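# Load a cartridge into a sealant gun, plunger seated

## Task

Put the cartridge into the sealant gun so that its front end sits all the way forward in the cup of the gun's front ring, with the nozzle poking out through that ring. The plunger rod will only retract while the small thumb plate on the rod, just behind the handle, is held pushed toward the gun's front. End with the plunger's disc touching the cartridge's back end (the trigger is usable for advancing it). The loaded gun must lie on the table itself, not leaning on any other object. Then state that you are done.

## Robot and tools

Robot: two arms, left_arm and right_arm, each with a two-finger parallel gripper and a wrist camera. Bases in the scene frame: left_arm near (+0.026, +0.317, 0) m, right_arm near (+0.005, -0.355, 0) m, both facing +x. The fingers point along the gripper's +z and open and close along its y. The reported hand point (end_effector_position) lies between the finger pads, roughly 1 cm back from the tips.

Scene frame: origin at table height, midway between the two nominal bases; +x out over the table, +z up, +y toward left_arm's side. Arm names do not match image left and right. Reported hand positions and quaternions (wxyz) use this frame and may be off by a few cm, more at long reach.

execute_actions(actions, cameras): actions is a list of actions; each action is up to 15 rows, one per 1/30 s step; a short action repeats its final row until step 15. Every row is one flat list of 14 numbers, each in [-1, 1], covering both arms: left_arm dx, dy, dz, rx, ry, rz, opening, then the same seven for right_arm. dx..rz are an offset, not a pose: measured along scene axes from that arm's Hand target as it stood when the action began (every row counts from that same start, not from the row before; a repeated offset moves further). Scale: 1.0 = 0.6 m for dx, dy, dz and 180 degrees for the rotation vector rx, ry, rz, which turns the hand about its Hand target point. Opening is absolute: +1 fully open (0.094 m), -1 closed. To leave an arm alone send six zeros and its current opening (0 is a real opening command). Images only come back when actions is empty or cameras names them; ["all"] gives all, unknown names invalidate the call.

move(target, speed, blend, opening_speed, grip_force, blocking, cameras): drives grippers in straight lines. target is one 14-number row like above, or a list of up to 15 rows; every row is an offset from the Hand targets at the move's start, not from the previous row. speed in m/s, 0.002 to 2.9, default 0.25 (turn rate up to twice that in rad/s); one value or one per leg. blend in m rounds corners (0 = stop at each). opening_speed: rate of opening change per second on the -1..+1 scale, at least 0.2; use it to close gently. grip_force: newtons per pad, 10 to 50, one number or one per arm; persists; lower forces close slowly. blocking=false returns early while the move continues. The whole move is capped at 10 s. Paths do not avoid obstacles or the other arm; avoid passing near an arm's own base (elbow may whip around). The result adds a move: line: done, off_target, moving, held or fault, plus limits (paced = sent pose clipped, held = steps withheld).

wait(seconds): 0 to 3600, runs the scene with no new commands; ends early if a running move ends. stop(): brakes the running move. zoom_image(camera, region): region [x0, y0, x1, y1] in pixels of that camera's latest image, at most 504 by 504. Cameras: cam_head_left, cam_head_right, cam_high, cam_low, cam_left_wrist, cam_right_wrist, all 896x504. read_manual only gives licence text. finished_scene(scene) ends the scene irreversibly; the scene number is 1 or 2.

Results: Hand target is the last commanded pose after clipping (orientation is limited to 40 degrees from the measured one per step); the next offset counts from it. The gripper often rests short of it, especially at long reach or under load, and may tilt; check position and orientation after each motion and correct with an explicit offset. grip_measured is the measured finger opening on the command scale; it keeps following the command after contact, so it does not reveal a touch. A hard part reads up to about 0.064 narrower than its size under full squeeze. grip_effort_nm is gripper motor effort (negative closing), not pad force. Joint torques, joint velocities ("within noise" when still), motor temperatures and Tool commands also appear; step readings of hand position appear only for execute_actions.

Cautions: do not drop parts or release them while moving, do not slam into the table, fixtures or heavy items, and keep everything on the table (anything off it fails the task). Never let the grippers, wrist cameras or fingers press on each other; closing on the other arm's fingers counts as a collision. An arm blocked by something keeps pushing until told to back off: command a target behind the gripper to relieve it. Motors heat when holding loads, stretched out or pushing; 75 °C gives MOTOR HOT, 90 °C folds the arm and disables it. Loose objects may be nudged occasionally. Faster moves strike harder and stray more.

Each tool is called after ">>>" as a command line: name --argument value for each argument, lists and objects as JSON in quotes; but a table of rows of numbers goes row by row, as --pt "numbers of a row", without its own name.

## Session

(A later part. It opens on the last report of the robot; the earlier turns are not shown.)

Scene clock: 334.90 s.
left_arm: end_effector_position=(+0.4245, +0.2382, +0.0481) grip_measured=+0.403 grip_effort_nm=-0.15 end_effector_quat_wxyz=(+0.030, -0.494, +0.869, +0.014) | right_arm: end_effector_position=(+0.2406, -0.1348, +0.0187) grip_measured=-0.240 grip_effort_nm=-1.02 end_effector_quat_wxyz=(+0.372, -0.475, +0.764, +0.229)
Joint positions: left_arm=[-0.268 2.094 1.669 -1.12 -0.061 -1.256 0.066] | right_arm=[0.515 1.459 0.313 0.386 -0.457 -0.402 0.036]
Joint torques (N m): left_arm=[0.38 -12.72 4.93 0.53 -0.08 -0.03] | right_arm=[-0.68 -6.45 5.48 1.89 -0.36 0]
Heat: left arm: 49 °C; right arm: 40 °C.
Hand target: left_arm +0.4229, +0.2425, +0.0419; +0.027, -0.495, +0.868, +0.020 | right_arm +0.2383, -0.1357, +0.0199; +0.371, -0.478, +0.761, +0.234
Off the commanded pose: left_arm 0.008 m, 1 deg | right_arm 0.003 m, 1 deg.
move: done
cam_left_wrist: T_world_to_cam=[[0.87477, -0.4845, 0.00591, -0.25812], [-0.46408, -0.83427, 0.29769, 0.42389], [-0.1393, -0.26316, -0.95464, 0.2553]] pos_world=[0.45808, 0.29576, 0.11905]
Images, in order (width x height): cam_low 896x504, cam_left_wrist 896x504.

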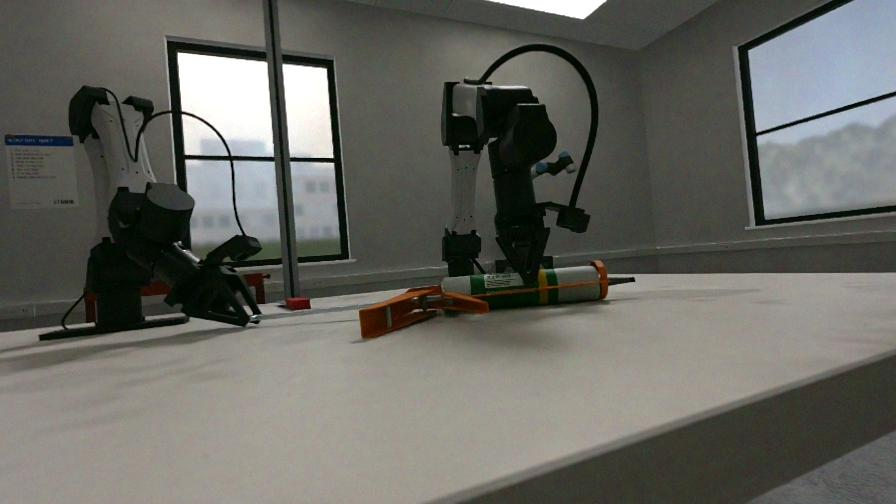

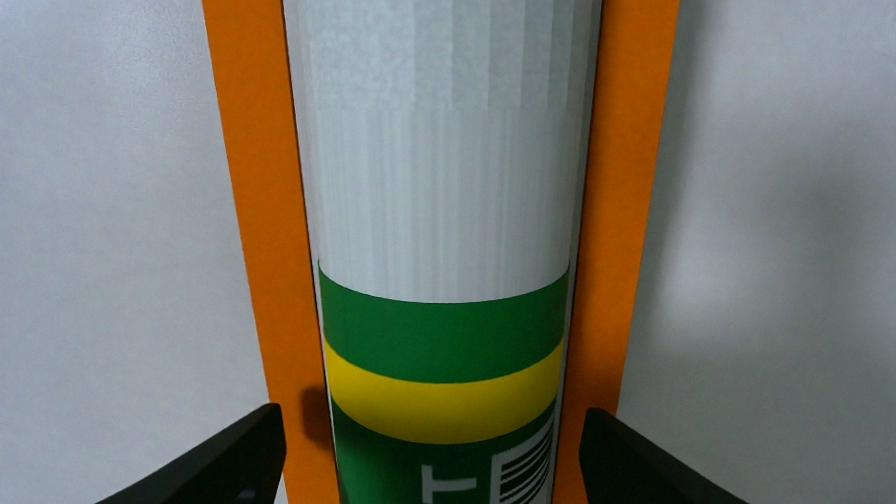

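>>> move --target '[0.002,-0.001,-0.0085,0,0,0,0.2,0,0,0.0,0,0,0,-0.35]' --speed 0.05

>>> move --target '[0,0,0.0,0,0,0,-0.08,0,0,0.0,0,0,0,-0.35]' --speed 0.05 --opening_speed 0.6

>>> move --pt "0.004 -0.003 0.039 0 0 0 -0.08 0 0 0.0 0 0 0 -0.35" --pt "0.0025 -0.003 0.0105 0 0 0 -0.08 0 0 0.0 0 0 0 -0.35" --speed 0.05 --cameras '["cam_left_wrist","cam_low"]'

>>> zoom_image --camera "cam_low" --region '[550, 230, 620, 310]'

Scene clock: 335.93 s.
left_arm: end_effector_position=(+0.4261, +0.2378, +0.0465) grip_measured=+0.203 grip_effort_nm=-0.15 end_effector_quat_wxyz=(+0.033, -0.494, +0.869, +0.011) | right_arm: end_effector_position=(+0.2406, -0.1348, +0.0187) grip_measured=-0.240 grip_effort_nm=-1.02 end_effector_quat_wxyz=(+0.372, -0.475, +0.764, +0.229)
Joint positions: left_arm=[-0.268 2.094 1.662 -1.105 -0.061 -1.256 0.057] | right_arm=[0.515 1.459 0.313 0.386 -0.457 -0.402 0.036]
Joint torques (N m): left_arm=[0.27 -11.89 4.94 0.53 -0.07 -0.04] | right_arm=[-0.66 -6.49 5.48 1.9 -0.35 0]
Heat: left arm: 49 °C; right arm: 40 °C.
Hand target: left_arm +0.4240, +0.2419, +0.0368; +0.027, -0.495, +0.868, +0.020 | right_arm +0.2383, -0.1357, +0.0199; +0.371, -0.478, +0.761, +0.234
Off the commanded pose: left_arm 0.011 m, 1 deg | right_arm 0.003 m, 1 deg.
move: off_target (left_arm)

Scene clock: 336.73 s.
left_arm: end_effector_position=(+0.4264, +0.2378, +0.0465) grip_measured=-0.049 grip_effort_nm=-0.97 end_effector_quat_wxyz=(+0.033, -0.494, +0.869, +0.011) | right_arm: end_effector_position=(+0.2406, -0.1348, +0.0187) grip_measured=-0.240 grip_effort_nm=-1.02 end_effector_quat_wxyz=(+0.372, -0.475, +0.764, +0.229)
Joint positions: left_arm=[-0.268 2.094 1.662 -1.104 -0.061 -1.256 0.045] | right_arm=[0.515 1.459 0.313 0.386 -0.457 -0.402 0.036]
Joint torques (N m): left_arm=[0.24 -11.9 4.93 0.54 -0.09 -0.03] | right_arm=[-0.66 -6.46 5.48 1.9 -0.35 0.01]
Heat: left arm: 49 °C; right arm: 40 °C.
Hand target: left_arm +0.4241, +0.2419, +0.0368; +0.027, -0.495, +0.868, +0.020 | right_arm +0.2383, -0.1357, +0.0199; +0.371, -0.478, +0.761, +0.234
Off the commanded pose: left_arm 0.011 m, 1 deg | right_arm 0.003 m, 1 deg.
move: done

Scene clock: 338.40 s.
left_arm: end_effector_position=(+0.4270, +0.2376, +0.0537) grip_measured=-0.082 grip_effort_nm=0.07 end_effector_quat_wxyz=(+0.032, -0.494, +0.869, +0.012) | right_arm: end_effector_position=(+0.2405, -0.1347, +0.0187) grip_measured=-0.240 grip_effort_nm=-1.02 end_effector_quat_wxyz=(+0.372, -0.475, +0.764, +0.229)
Joint positions: left_arm=[-0.268 2.094 1.691 -1.136 -0.061 -1.256 0.043] | right_arm=[0.515 1.459 0.313 0.386 -0.457 -0.402 0.036]
Joint torques (N m): left_arm=[-0.05 -11.67 4.93 0.6 -0.08 -0.07] | right_arm=[-0.68 -6.46 5.46 1.9 -0.35 0]
Heat: left arm: 49 °C; right arm: 40 °C.
Hand target: left_arm +0.4255, +0.2401, +0.0431; +0.027, -0.495, +0.868, +0.020 | right_arm +0.2382, -0.1357, +0.0200; +0.371, -0.478, +0.761, +0.234
Off the commanded pose: left_arm 0.011 m, 1 deg | right_arm 0.003 m, 1 deg.
move: off_target (left_arm)
cam_left_wrist: T_world_to_cam=[[0.87471, -0.48449, 0.01222, -0.26098], [-0.46598, -0.83383, 0.29595, 0.42374], [-0.13319, -0.26456, -0.95513, 0.25847]] pos_world=[0.46016, 0.29527, 0.12466]
Images, in order (width x height): cam_low 896x504, cam_left_wrist 896x504.

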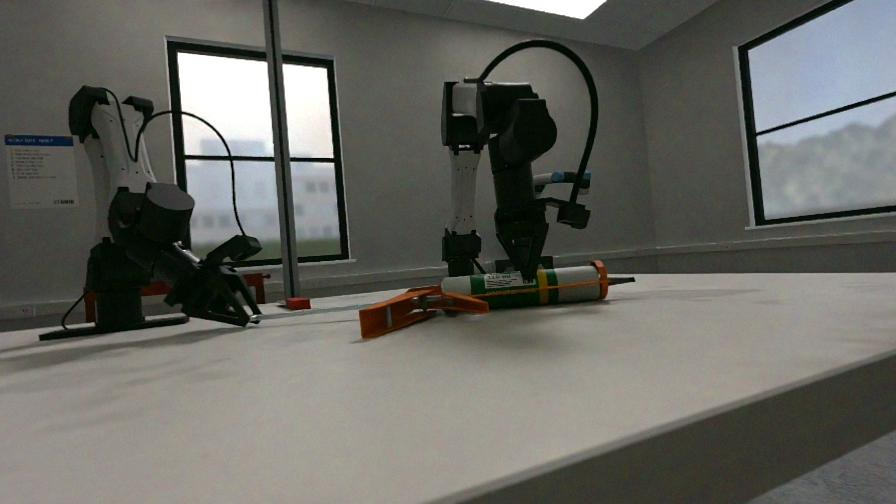

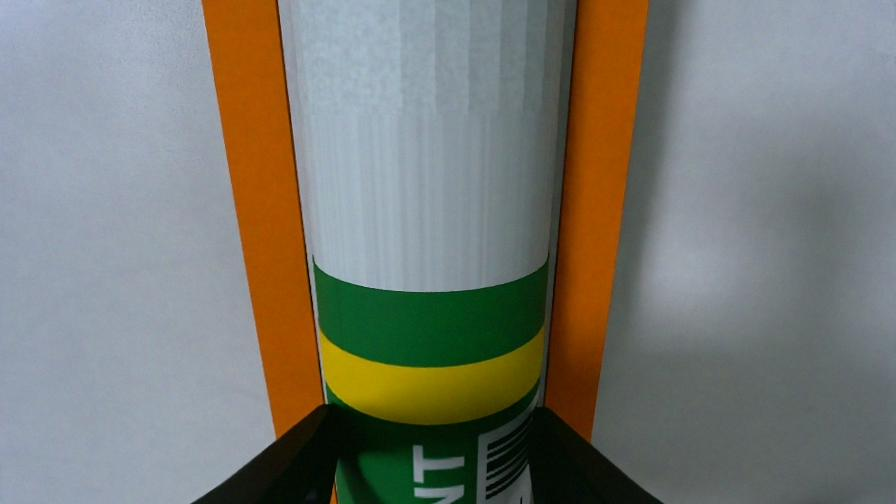

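Scaled by 6.300 from the camera's image (finer frame: 1280x720).

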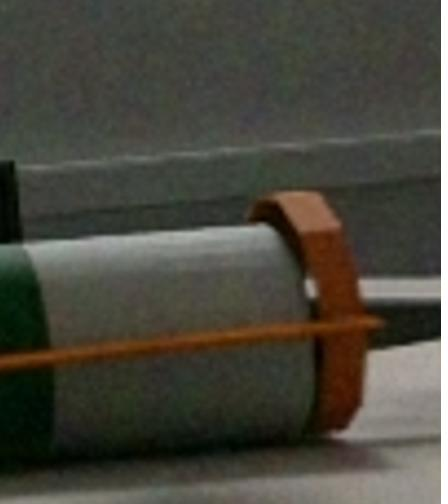

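>>> move --target '[0.0,0.001,0.0,0,0,0,0.35,0,0,0.0,0,0,0,-0.35]' --speed 0.05

>>> move --target '[0.002,0.001,-0.0235,0,0,0,0.35,0,0,0.0,0,0,0,-0.35]' --speed 0.05 --cameras '["cam_left_wrist"]'

Scene clock: 339.13 s.
left_arm: end_effector_position=(+0.4281, +0.2374, +0.0537) grip_measured=+0.347 grip_effort_nm=0.13 end_effector_quat_wxyz=(+0.034, -0.494, +0.869, +0.010) | right_arm: end_effector_position=(+0.2405, -0.1347, +0.0187) grip_measured=-0.240 grip_effort_nm=-1.02 end_effector_quat_wxyz=(+0.372, -0.475, +0.764, +0.229)
Joint positions: left_arm=[-0.268 2.094 1.691 -1.131 -0.061 -1.256 0.063] | right_arm=[0.515 1.459 0.313 0.386 -0.457 -0.402 0.036]
Joint torques (N m): left_arm=[0.12 -11.81 4.83 0.55 -0.08 -0.04] | right_arm=[-0.68 -6.46 5.48 1.89 -0.35 0]
Heat: left arm: 49 °C; right arm: 40 °C.
Hand target: left_arm +0.4256, +0.2407, +0.0431; +0.027, -0.495, +0.868, +0.020 | right_arm +0.2382, -0.1357, +0.0200; +0.371, -0.478, +0.761, +0.234
Off the commanded pose: left_arm 0.011 m, 1 deg | right_arm 0.003 m, 1 deg.
move: off_target (left_arm)

Scene clock: 339.77 s.
left_arm: end_effector_position=(+0.4268, +0.2377, +0.0423) grip_measured=+0.347 grip_effort_nm=0.13 end_effector_quat_wxyz=(+0.032, -0.494, +0.869, +0.012) | right_arm: end_effector_position=(+0.2407, -0.1347, +0.0192) grip_measured=-0.240 grip_effort_nm=-1.01 end_effector_quat_wxyz=(+0.373, -0.475, +0.763, +0.229)
Joint positions: left_arm=[-0.268 2.104 1.66 -1.097 -0.061 -1.255 0.063] | right_arm=[0.514 1.458 0.313 0.386 -0.459 -0.403 0.036]
Joint torques (N m): left_arm=[0.25 -11.12 4.88 0.72 -0.11 -0.04] | right_arm=[-0.57 -6.32 5.49 1.9 -0.33 0.01]
Heat: left arm: 49 °C; right arm: 40 °C.
Hand target: left_arm +0.4267, +0.2413, +0.0289; +0.027, -0.495, +0.868, +0.020 | right_arm +0.2383, -0.1357, +0.0200; +0.371, -0.478, +0.761, +0.234
Off the commanded pose: left_arm 0.014 m, 1 deg | right_arm 0.003 m, 1 deg.
move: off_target (left_arm)
cam_left_wrist: T_world_to_cam=[[0.87458, -0.48478, 0.01033, -0.26048], [-0.46569, -0.83383, 0.29643, 0.42692], [-0.13509, -0.26406, -0.955, 0.24829]] pos_world=[0.46017, 0.29526, 0.11325]

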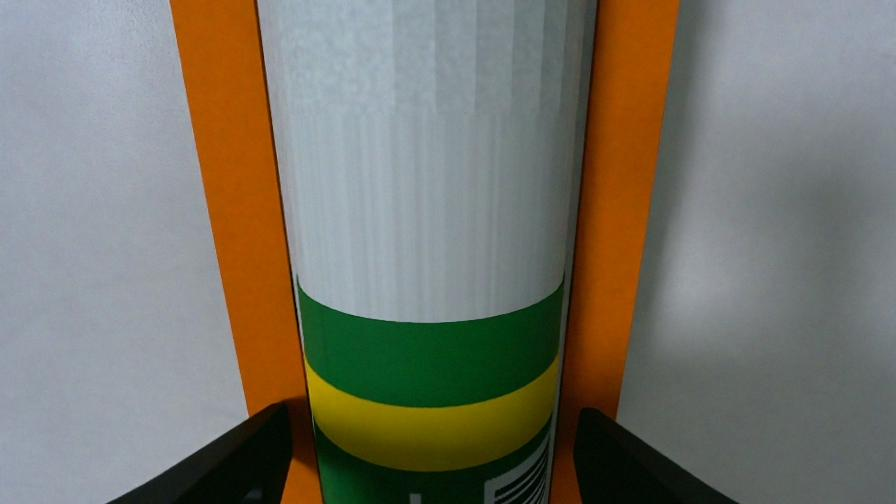

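>>> move --target '[0,0,0.0,0,0,0,-0.08,0,0,0.0,0,0,0,-0.35]' --speed 0.05 --opening_speed 0.6

>>> move --pt "0.002 0 0.055 0 0 0 -0.08 0 0 0.0 0 0 0 -0.35" --pt "0.0 0 0.026 0 0 0 -0.08 0 0 0.0 0 0 0 -0.35" --speed 0.05 --cameras '["cam_left_wrist","cam_low"]'

>>> zoom_image --camera "cam_low" --region '[550, 230, 620, 310]'

Scene clock: 341.03 s.
left_arm: end_effector_position=(+0.4268, +0.2377, +0.0423) grip_measured=-0.001 grip_effort_nm=-0.97 end_effector_quat_wxyz=(+0.032, -0.494, +0.869, +0.012) | right_arm: end_effector_position=(+0.2407, -0.1347, +0.0192) grip_measured=-0.240 grip_effort_nm=-1.01 end_effector_quat_wxyz=(+0.373, -0.475, +0.763, +0.229)
Joint positions: left_arm=[-0.268 2.104 1.66 -1.097 -0.061 -1.255 0.047] | right_arm=[0.514 1.458 0.313 0.386 -0.459 -0.403 0.036]
Joint torques (N m): left_arm=[0.24 -11.25 4.68 0.7 -0.08 -0.03] | right_arm=[-0.58 -6.38 5.49 1.88 -0.33 0]
Heat: left arm: 49 °C; right arm: 39 °C.
Hand target: left_arm +0.4267, +0.2413, +0.0289; +0.027, -0.495, +0.868, +0.020 | right_arm +0.2383, -0.1357, +0.0200; +0.371, -0.478, +0.761, +0.234
Off the commanded pose: left_arm 0.014 m, 1 deg | right_arm 0.003 m, 1 deg.
move: done

Scene clock: 342.90 s.
left_arm: end_effector_position=(+0.4258, +0.2379, +0.0467) grip_measured=-0.005 grip_effort_nm=-1.04 end_effector_quat_wxyz=(+0.025, -0.494, +0.869, +0.018) | right_arm: end_effector_position=(+0.2406, -0.1347, +0.0191) grip_measured=-0.240 grip_effort_nm=-1.02 end_effector_quat_wxyz=(+0.372, -0.476, +0.763, +0.229)
Joint positions: left_arm=[-0.268 2.112 1.691 -1.136 -0.061 -1.255 0.047] | right_arm=[0.514 1.458 0.313 0.386 -0.459 -0.404 0.036]
Joint torques (N m): left_arm=[0.24 -13.29 5.81 0.42 -0.09 -0.04] | right_arm=[-0.58 -6.35 5.45 1.88 -0.33 0.01]
Heat: left arm: 49 °C; right arm: 39 °C.
Hand target: left_arm +0.4267, +0.2414, +0.0445; +0.027, -0.495, +0.868, +0.020 | right_arm +0.2383, -0.1357, +0.0200; +0.372, -0.478, +0.761, +0.234
Off the commanded pose: left_arm 0.004 m, 0 deg | right_arm 0.003 m, 1 deg.
move: done
cam_left_wrist: T_world_to_cam=[[0.87458, -0.48485, -0.00575, -0.25874], [-0.46086, -0.83488, 0.30096, 0.42332], [-0.15072, -0.26056, -0.95362, 0.25821]] pos_world=[0.4603, 0.29526, 0.11735]
Images, in order (width x height): cam_low 896x504, cam_left_wrist 896x504.

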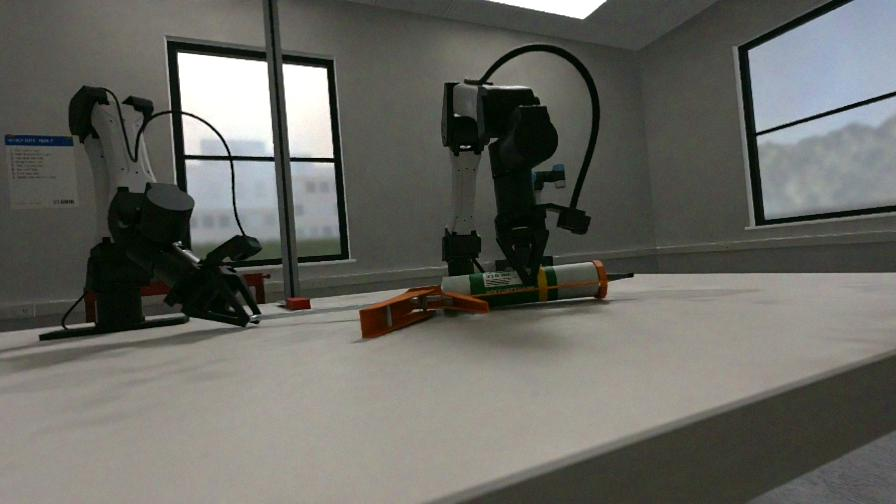

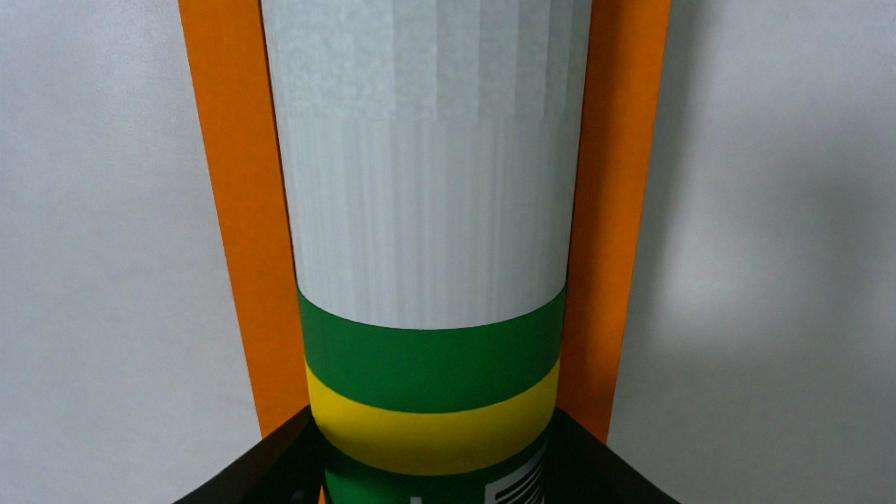

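Scaled by 6.300 from the camera's image (finer frame: 1280x720).

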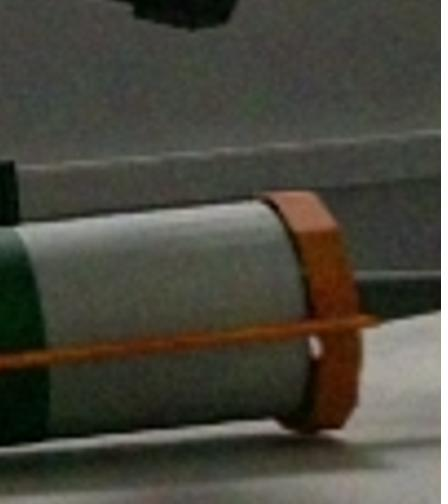

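>>> move --target '[0,0.0,0,0,0,0,-0.08,-0.0208,-0.0247,-0.0125,0,0,0,-0.35]' --speed 0.03 --cameras '["cam_low"]'

>>> zoom_image --camera "cam_low" --region '[550, 230, 620, 310]'

>>> zoom_image --camera "cam_low" --region '[425, 240, 505, 310]'

Scene clock: 344.20 s.
left_arm: end_effector_position=(+0.4255, +0.2361, +0.0466) grip_measured=-0.005 grip_effort_nm=-1.04 end_effector_quat_wxyz=(+0.022, -0.494, +0.869, +0.014) | right_arm: end_effector_position=(+0.2345, -0.1448, +0.0175) grip_measured=-0.240 grip_effort_nm=-1.02 end_effector_quat_wxyz=(+0.381, -0.473, +0.760, +0.232)
Joint positions: left_arm=[-0.268 2.112 1.691 -1.136 -0.05 -1.255 0.047] | right_arm=[0.481 1.427 0.258 0.42 -0.485 -0.42 0.036]
Joint torques (N m): left_arm=[0.23 -13.34 5.85 0.45 -0.16 -0.02] | right_arm=[-0.96 -6.35 3.44 1.79 -0.35 -0.11]
Heat: left arm: 49 °C; right arm: 40 °C.
Hand target: left_arm +0.4267, +0.2413, +0.0445; +0.027, -0.495, +0.868, +0.020 | right_arm +0.2258, -0.1505, +0.0124; +0.371, -0.478, +0.761, +0.234
Off the commanded pose: left_arm 0.006 m, 1 deg | right_arm 0.012 m, 1 deg.
move: off_target (right_arm)

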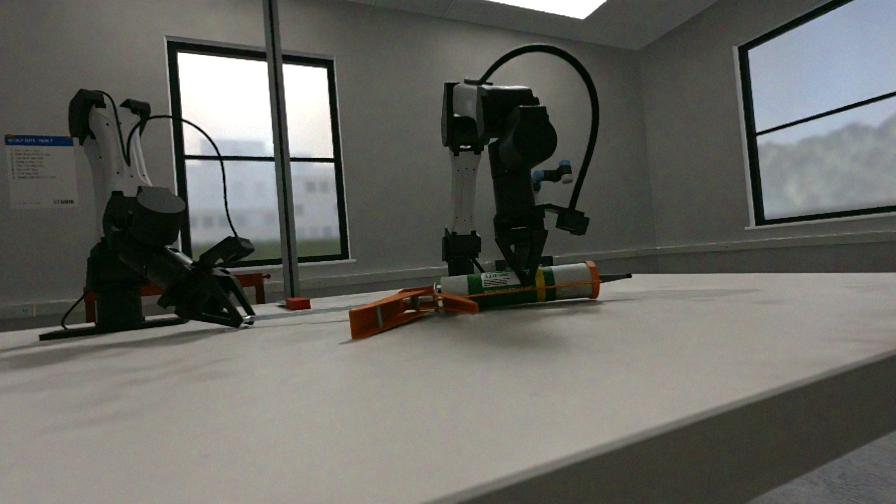

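Scaled by 6.300 from the camera's image (finer frame: 1280x720).

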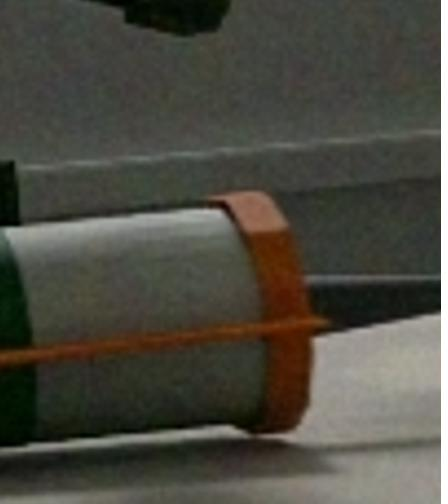

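Scaled by 6.300 from the camera's image (finer frame: 1280x720).

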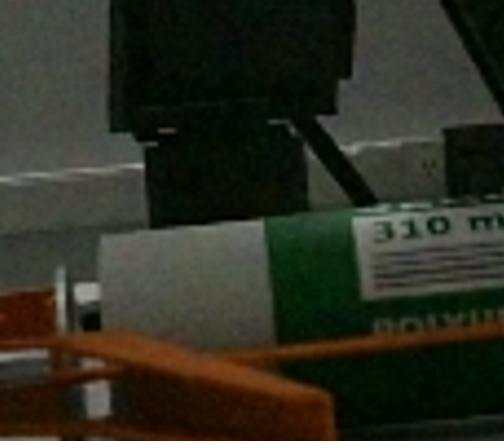

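>>> move --target '[0,0.0,0,0,0,0,0.45,0.0128,0.0085,0.0085,0,0,0,-0.35]' --speed 0.03 --opening_speed 0.6

>>> move --target '[0,0.0,0.15,0,0,0,0.45,0,0,0,0,0,0,0.2]' --speed 0.12 --opening_speed 0.5 --cameras '["all"]'

>>> zoom_image --camera "cam_high" --region '[430, 190, 530, 330]'

>>> zoom_image --camera "cam_head_right" --region '[380, 250, 480, 340]'

Scene clock: 345.60 s.
left_arm: end_effector_position=(+0.4259, +0.2359, +0.0466) grip_measured=+0.447 grip_effort_nm=0.13 end_effector_quat_wxyz=(+0.023, -0.494, +0.869, +0.013) | right_arm: end_effector_position=(+0.2343, -0.1446, +0.0176) grip_measured=-0.240 grip_effort_nm=-1.01 end_effector_quat_wxyz=(+0.381, -0.473, +0.760, +0.232)
Joint positions: left_arm=[-0.268 2.112 1.691 -1.134 -0.05 -1.255 0.068] | right_arm=[0.481 1.427 0.258 0.42 -0.486 -0.42 0.036]
Joint torques (N m): left_arm=[0.27 -13.19 5.59 0.47 -0.16 -0.05] | right_arm=[-0.59 -5.63 7.42 1.46 -0.31 -0.07]
Heat: left arm: 49 °C; right arm: 40 °C.
Hand target: left_arm +0.4267, +0.2413, +0.0445; +0.027, -0.495, +0.868, +0.020 | right_arm +0.2334, -0.1454, +0.0175; +0.371, -0.478, +0.761, +0.234
Off the commanded pose: left_arm 0.006 m, 1 deg | right_arm 0.001 m, 1 deg.
move: done

Scene clock: 347.23 s.
left_arm: end_effector_position=(+0.4232, +0.2365, +0.1270) grip_measured=+0.447 grip_effort_nm=0.13 end_effector_quat_wxyz=(+0.016, -0.494, +0.869, +0.019) | right_arm: end_effector_position=(+0.2328, -0.1447, +0.0166) grip_measured=+0.198 grip_effort_nm=0.13 end_effector_quat_wxyz=(+0.378, -0.475, +0.759, +0.233)
Joint positions: left_arm=[-0.268 2.112 2.012 -1.472 -0.05 -1.255 0.068] | right_arm=[0.481 1.427 0.258 0.412 -0.49 -0.425 0.056]
Joint torques (N m): left_arm=[0.28 -13.85 8.55 0.25 -0.19 -0.04] | right_arm=[-0.61 -5.6 7.46 1.52 -0.27 -0.02]
Heat: left arm: 50 °C; right arm: 39 °C.
Hand target: left_arm +0.4268, +0.2413, +0.1346; +0.027, -0.495, +0.868, +0.020 | right_arm +0.2334, -0.1454, +0.0176; +0.371, -0.478, +0.761, +0.234
Off the commanded pose: left_arm 0.010 m, 1 deg | right_arm 0.001 m, 1 deg.
move: done
cam_left_wrist: T_world_to_cam=[[0.87435, -0.48498, -0.01772, -0.25501], [-0.45543, -0.83259, 0.31523, 0.39212], [-0.16764, -0.26755, -0.94885, 0.34226]] pos_world=[0.45893, 0.29437, 0.19662]
cam_right_wrist: T_world_to_cam=[[0.91627, -0.39739, 0.05035, -0.27826], [-0.30657, -0.7766, -0.55037, 0.01385], [0.25781, 0.48885, -0.8334, 0.10622]] pos_world=[0.23182, -0.15174, 0.11016]

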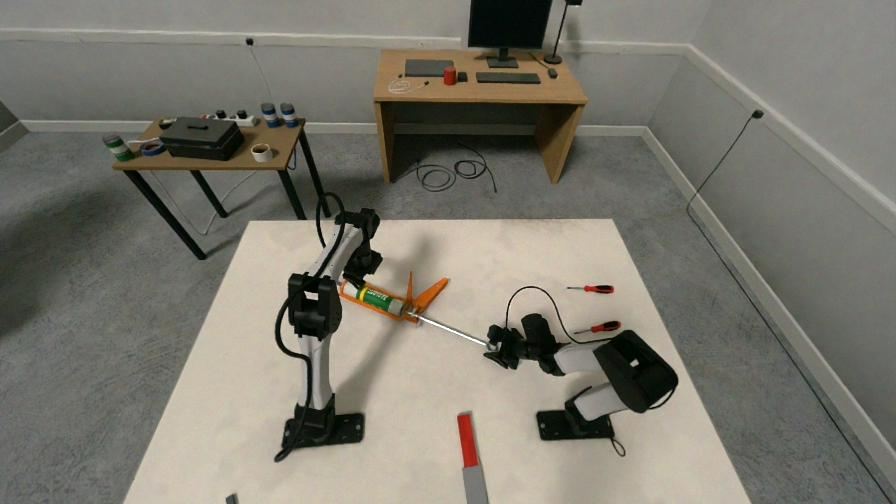

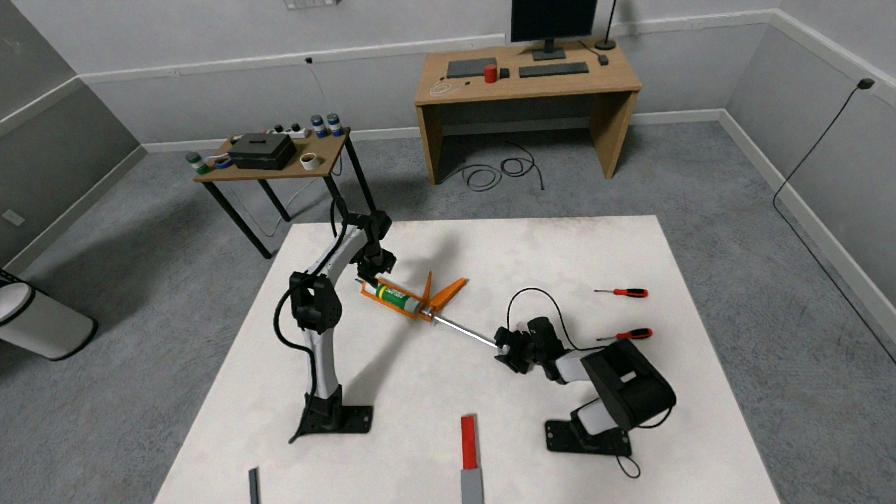

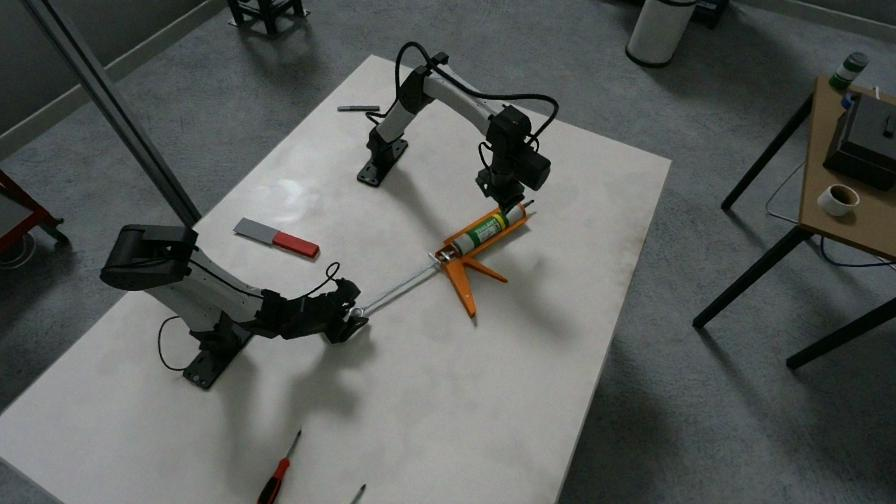

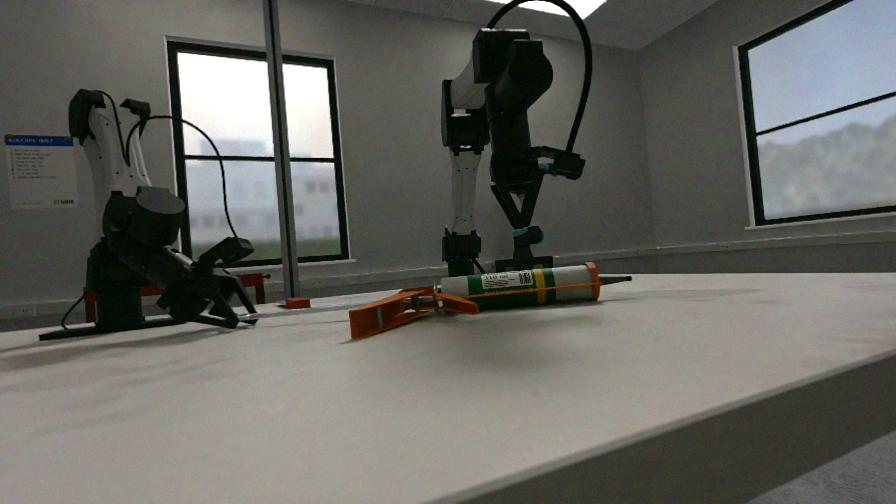

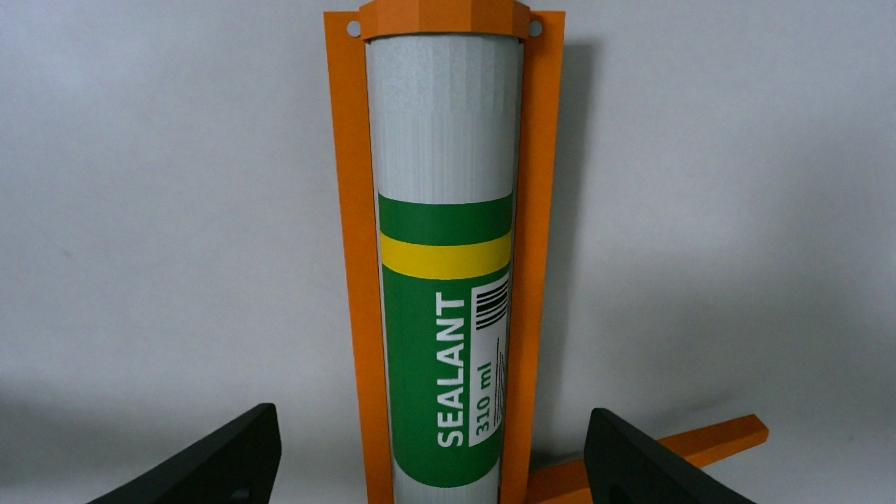

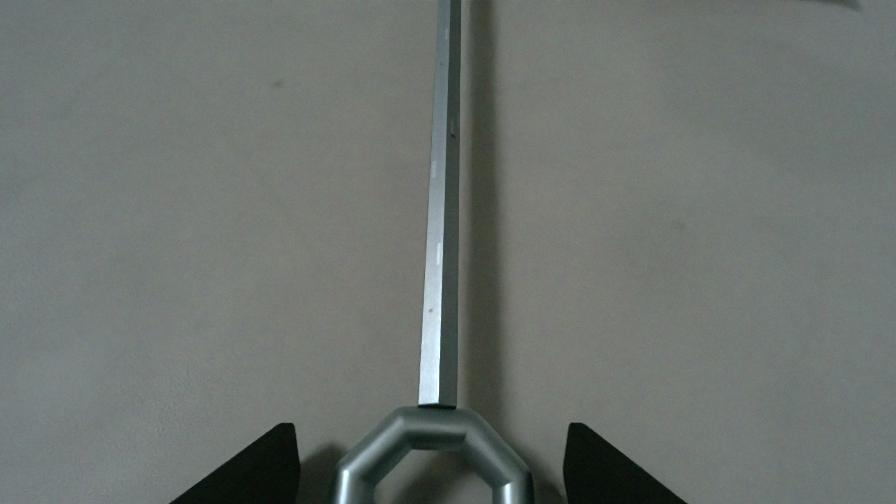

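Scaled by 3.600 from the camera's image (finer frame: 1280x720).

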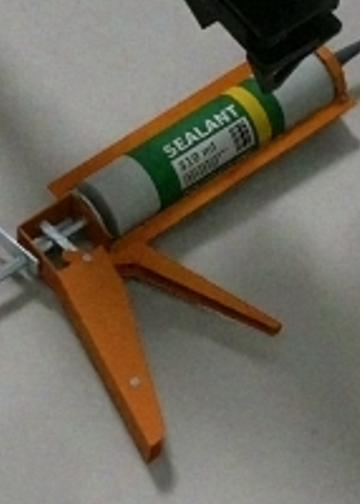

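Scaled by 5.040 from the camera's image (finer frame: 1280x720).

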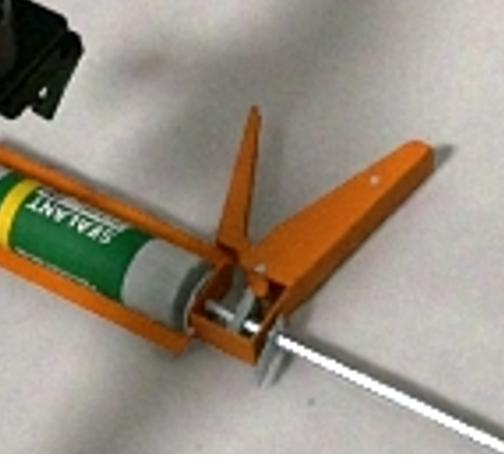

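>>> move --target '[0.002,-0.268,0.0,0,0,-0.491,0.447,0,0,0,0,0,0,0.2]' --speed 0.2 --cameras '["cam_left_wrist","cam_high"]'

Scene clock: 352.37 s.
left_arm: end_effector_position=(+0.4285, +0.0863, +0.1382) grip_measured=+0.447 grip_effort_nm=-0.03 end_effector_quat_wxyz=(+0.049, +0.242, +0.969, -0.001) | right_arm: end_effector_position=(+0.2328, -0.1447, +0.0166) grip_measured=+0.198 grip_effort_nm=0.13 end_effector_quat_wxyz=(+0.378, -0.475, +0.759, +0.233)
Joint positions: left_arm=[-0.577 2.329 2.411 -1.559 -0.025 -0.039 0.068] | right_arm=[0.481 1.427 0.258 0.412 -0.49 -0.425 0.056]
Joint torques (N m): left_arm=[-0.87 -13.22 8.5 0.52 0.2 0.01] | right_arm=[-0.59 -5.6 7.49 1.53 -0.26 -0.03]
Heat: left arm: 50 °C; right arm: 39 °C.
Hand target: left_arm +0.4279, +0.0805, +0.1345; +0.033, +0.251, +0.968, -0.004 | right_arm +0.2334, -0.1454, +0.0176; +0.371, -0.478, +0.761, +0.234
Off the commanded pose: left_arm 0.007 m, 2 deg | right_arm 0.001 m, 1 deg.
joint sent to its limit (left arm) — joint 4 (wrist pitch), lower limit. The joint targets still meet the commanded pose.
move: done
cam_left_wrist: T_world_to_cam=[[-0.44256, -0.89651, -0.02013, 0.26781], [-0.8661, 0.42151, 0.26869, 0.34018], [-0.23241, 0.13634, -0.96301, 0.30841]] pos_world=[0.48483, 0.05466, 0.21099]
Images, in order (width x height): cam_high 896x504, cam_left_wrist 896x504.

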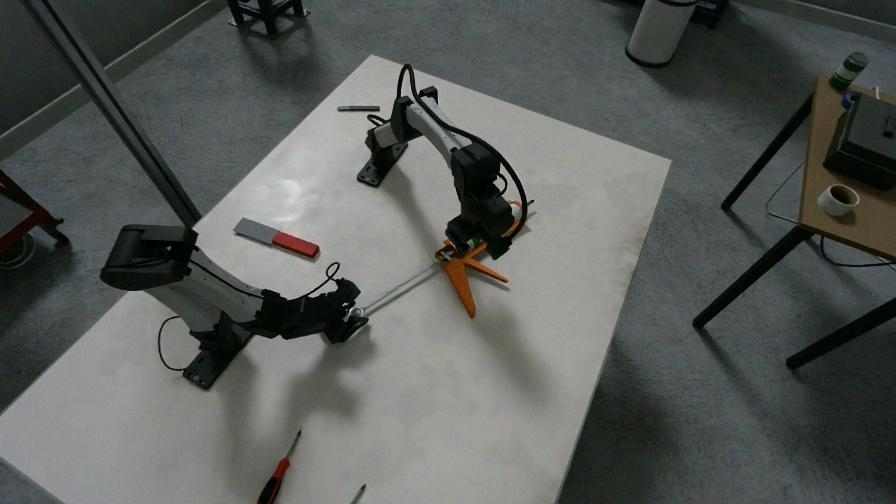

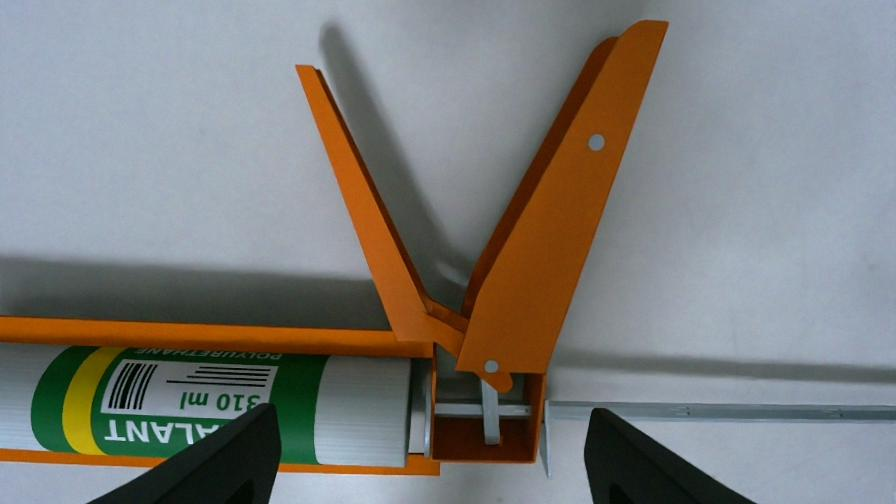

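>>> move --target '[-0.019,-0.014,-0.10,0,0,0.005,1.0,0,0,0,0,0,0,0.2]' --speed 0.12 --cameras '["cam_left_wrist"]'

Scene clock: 355.30 s.
left_arm: end_effector_position=(+0.4187, +0.0763, +0.0640) grip_measured=+0.997 grip_effort_nm=0.13 end_effector_quat_wxyz=(+0.021, +0.246, +0.969, +0.006) | right_arm: end_effector_position=(+0.2328, -0.1447, +0.0166) grip_measured=+0.198 grip_effort_nm=0.13 end_effector_quat_wxyz=(+0.378, -0.475, +0.759, +0.233)
Joint positions: left_arm=[-0.606 2.318 2.097 -1.313 -0.025 -0.062 0.094] | right_arm=[0.481 1.427 0.258 0.412 -0.49 -0.425 0.056]
Joint torques (N m): left_arm=[-0.84 -18.76 5.08 0.61 0.17 -0.19] | right_arm=[-0.59 -5.61 7.47 1.53 -0.26 -0.03]
Motor temperatures (°C): left_arm=[23 51 36 24 23 22 24] | right_arm=[24 33 34 39 23 21 27]
Heat: left arm: 51 °C; right arm: 39 °C.
Hand target: left_arm +0.4165, +0.0721, +0.0745; +0.033, +0.243, +0.969, -0.004 | right_arm +0.2334, -0.1454, +0.0176; +0.371, -0.478, +0.761, +0.234
Off the commanded pose: left_arm 0.011 m, 2 deg | right_arm 0.001 m, 1 deg.
move: off_target (left_arm)
cam_left_wrist: T_world_to_cam=[[-0.44981, -0.89282, -0.02331, 0.25605], [-0.84853, 0.41906, 0.3231, 0.34503], [-0.2787, 0.16511, -0.94608, 0.25212]] pos_world=[0.47821, 0.0424, 0.13301]

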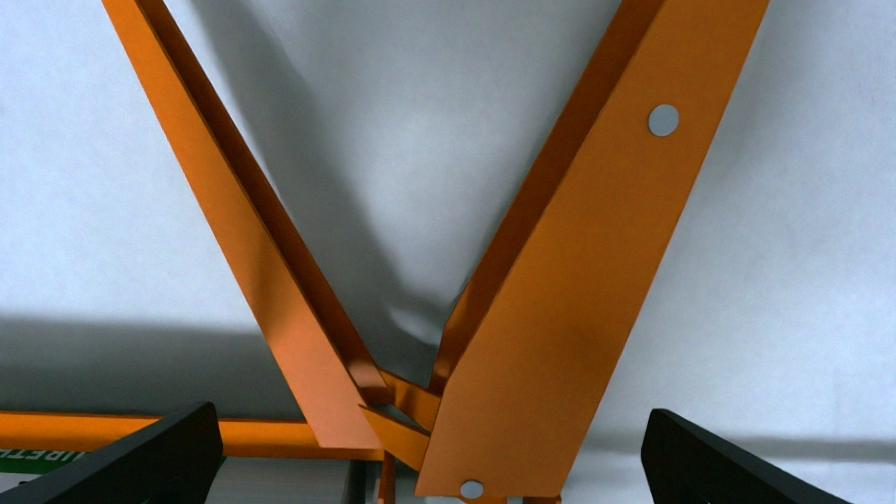

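>>> move --target '[-0.005,0.001,-0.045,0.0,0,0.005,1.0,0,0,0,0,0,0,0.2]' --speed 0.06 --cameras '["cam_left_wrist","cam_low"]'

Scene clock: 357.57 s.
left_arm: end_effector_position=(+0.4156, +0.0783, +0.0367) grip_measured=+0.997 grip_effort_nm=0.13 end_effector_quat_wxyz=(+0.020, +0.237, +0.971, +0.007) | right_arm: end_effector_position=(+0.2328, -0.1447, +0.0166) grip_measured=+0.198 grip_effort_nm=0.13 end_effector_quat_wxyz=(+0.378, -0.475, +0.759, +0.233)
Joint positions: left_arm=[-0.606 2.308 1.97 -1.199 -0.025 -0.08 0.094] | right_arm=[0.481 1.427 0.258 0.412 -0.49 -0.425 0.056]
Joint torques (N m): left_arm=[-1.13 -18.85 5.04 0.58 0.15 -0.19] | right_arm=[-0.61 -5.61 7.47 1.53 -0.26 -0.03]
Heat: left arm: 52 °C; right arm: 39 °C.
Hand target: left_arm +0.4135, +0.0727, +0.0475; +0.033, +0.235, +0.971, -0.004 | right_arm +0.2334, -0.1454, +0.0176; +0.371, -0.478, +0.761, +0.234
Off the commanded pose: left_arm 0.012 m, 2 deg | right_arm 0.001 m, 1 deg.
move: off_target (left_arm)
cam_left_wrist: T_world_to_cam=[[-0.43313, -0.90104, -0.02284, 0.24943], [-0.85568, 0.40309, 0.32454, 0.35458], [-0.28321, 0.16011, -0.9456, 0.22735]] pos_world=[0.47583, 0.04542, 0.10561]
Images, in order (width x height): cam_low 896x504, cam_left_wrist 896x504.

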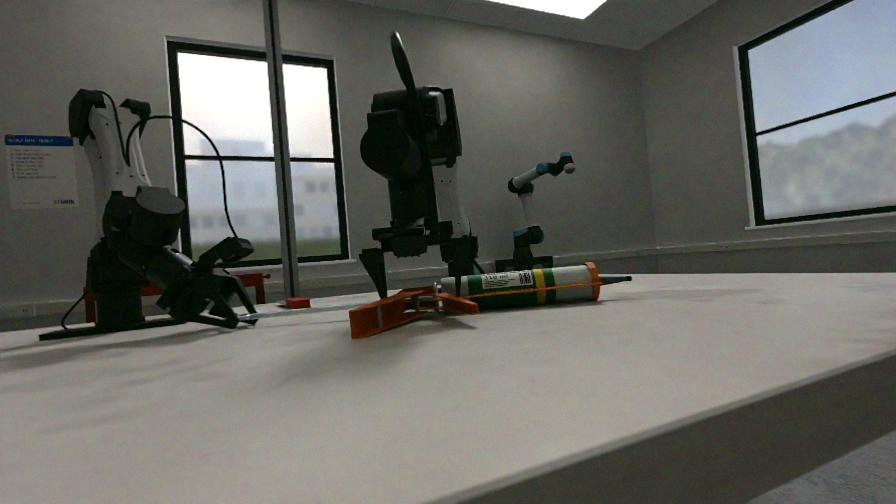

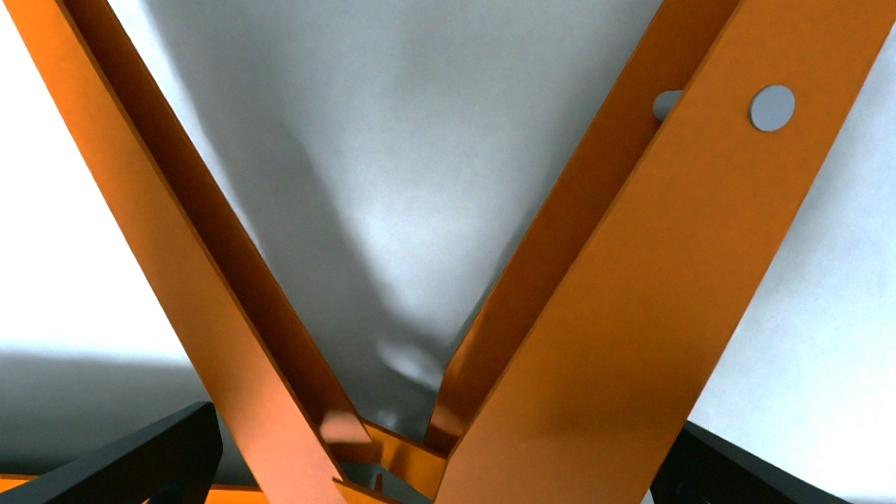

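>>> move --target '[0.0,0.000,-0.016,0.0,0,0.0,1.0,0,0,0,0,0,0,0.2]' --speed 0.04 --cameras '["cam_left_wrist"]'

Scene clock: 358.63 s.
left_arm: end_effector_position=(+0.4157, +0.0782, +0.0293) grip_measured=+0.997 grip_effort_nm=0.13 end_effector_quat_wxyz=(+0.023, +0.237, +0.971, +0.006) | right_arm: end_effector_position=(+0.2328, -0.1447, +0.0166) grip_measured=+0.198 grip_effort_nm=0.14 end_effector_quat_wxyz=(+0.378, -0.475, +0.759, +0.233)
Joint positions: left_arm=[-0.606 2.307 1.939 -1.164 -0.025 -0.08 0.094] | right_arm=[0.481 1.427 0.258 0.412 -0.49 -0.425 0.056]
Joint torques (N m): left_arm=[-1.13 -18.37 5.01 0.62 0.15 -0.19] | right_arm=[-0.59 -5.6 7.49 1.53 -0.26 -0.03]
Heat: left arm: 53 °C; right arm: 39 °C.
Hand target: left_arm +0.4135, +0.0727, +0.0379; +0.033, +0.235, +0.971, -0.004 | right_arm +0.2334, -0.1454, +0.0176; +0.371, -0.478, +0.761, +0.234
Off the commanded pose: left_arm 0.010 m, 2 deg | right_arm 0.001 m, 1 deg.
move: done
cam_left_wrist: T_world_to_cam=[[-0.43304, -0.9011, -0.02235, 0.24923], [-0.85695, 0.40387, 0.3202, 0.35774], [-0.27951, 0.15781, -0.94708, 0.21909]] pos_world=[0.47572, 0.04552, 0.09852]

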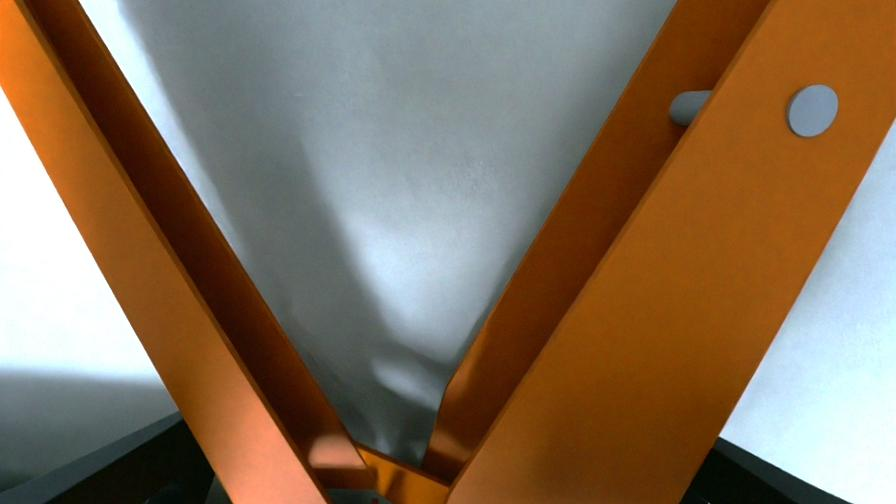

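>>> move --target '[0.0,0.000,0,0.0,0,0.0,0.5,0,0,0,0,0,0,0.2]' --opening_speed 0.5 --cameras '["cam_left_wrist","cam_low"]'

>>> zoom_image --camera "cam_low" --region '[425, 240, 505, 310]'

Scene clock: 360.73 s.
left_arm: end_effector_position=(+0.4127, +0.0719, +0.0293) grip_measured=+0.501 grip_effort_nm=-0.58 end_effector_quat_wxyz=(+0.023, +0.285, +0.958, +0.003) | right_arm: end_effector_position=(+0.2338, -0.1454, +0.0168) grip_measured=+0.198 grip_effort_nm=0.10 end_effector_quat_wxyz=(+0.379, -0.474, +0.760, +0.232)
Joint positions: left_arm=[-0.619 2.307 1.939 -1.16 -0.019 0.005 0.071] | right_arm=[0.478 1.427 0.259 0.412 -0.49 -0.425 0.056]
Joint velocities: left_arm=[0.002 0.017 -0.017 -0.037 -0.007 -0.051 -0.005] | right_arm=[within noise]
Joint torques (N m): left_arm=[0.12 -18.17 5.03 0.57 0.1 -0.9] | right_arm=[-0.25 -5.67 7.39 1.53 -0.26 -0.02]
Motor temperatures (°C): left_arm=[23 55 36 24 23 22 24] | right_arm=[24 33 34 39 23 21 27]
Heat: left arm: 55 °C; right arm: 39 °C.
Hand target: left_arm +0.4135, +0.0727, +0.0379; +0.033, +0.235, +0.971, -0.004 | right_arm +0.2334, -0.1454, +0.0175; +0.371, -0.478, +0.761, +0.234
Off the commanded pose: left_arm 0.009 m, 6 deg | right_arm 0.001 m, 1 deg.
move: done
cam_left_wrist: T_world_to_cam=[[-0.51932, -0.85437, -0.01885, 0.27436], [-0.81299, 0.48713, 0.31899, 0.3336], [-0.26336, 0.18098, -0.94757, 0.21092]] pos_world=[0.46924, 0.03372, 0.09862]
Images, in order (width x height): cam_low 896x504, cam_left_wrist 896x504.

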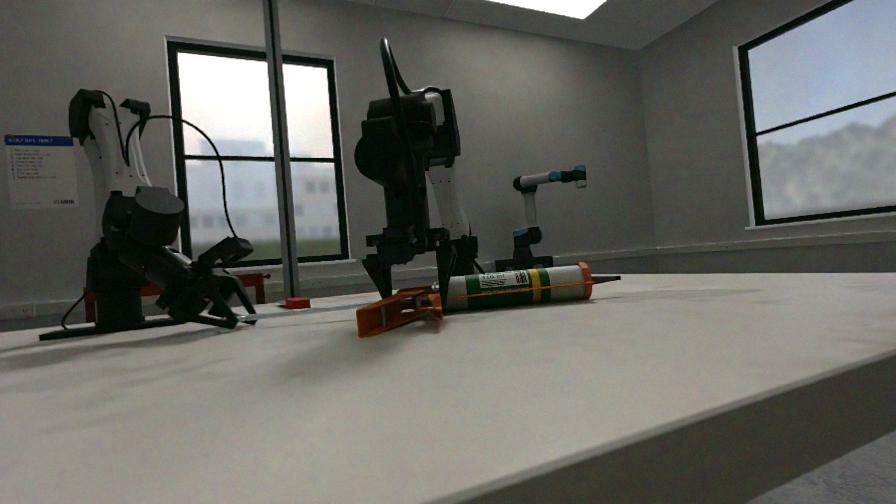

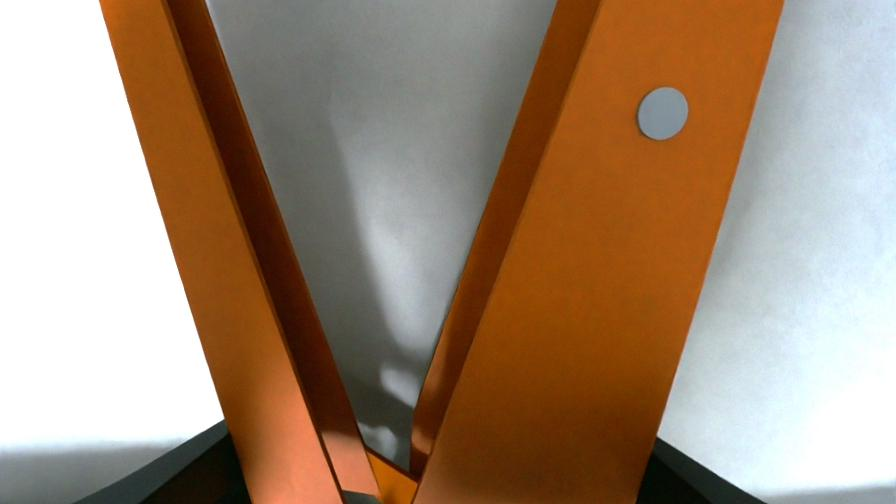

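Scaled by 6.300 from the camera's image (finer frame: 1280x720).

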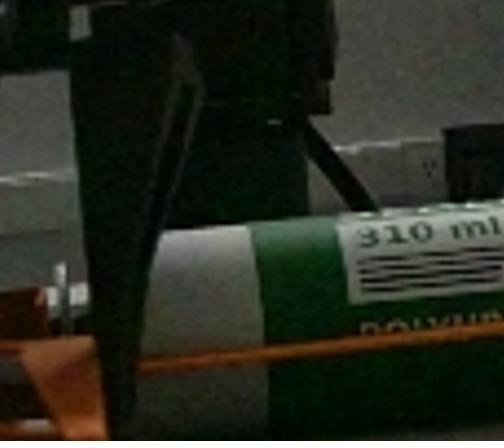

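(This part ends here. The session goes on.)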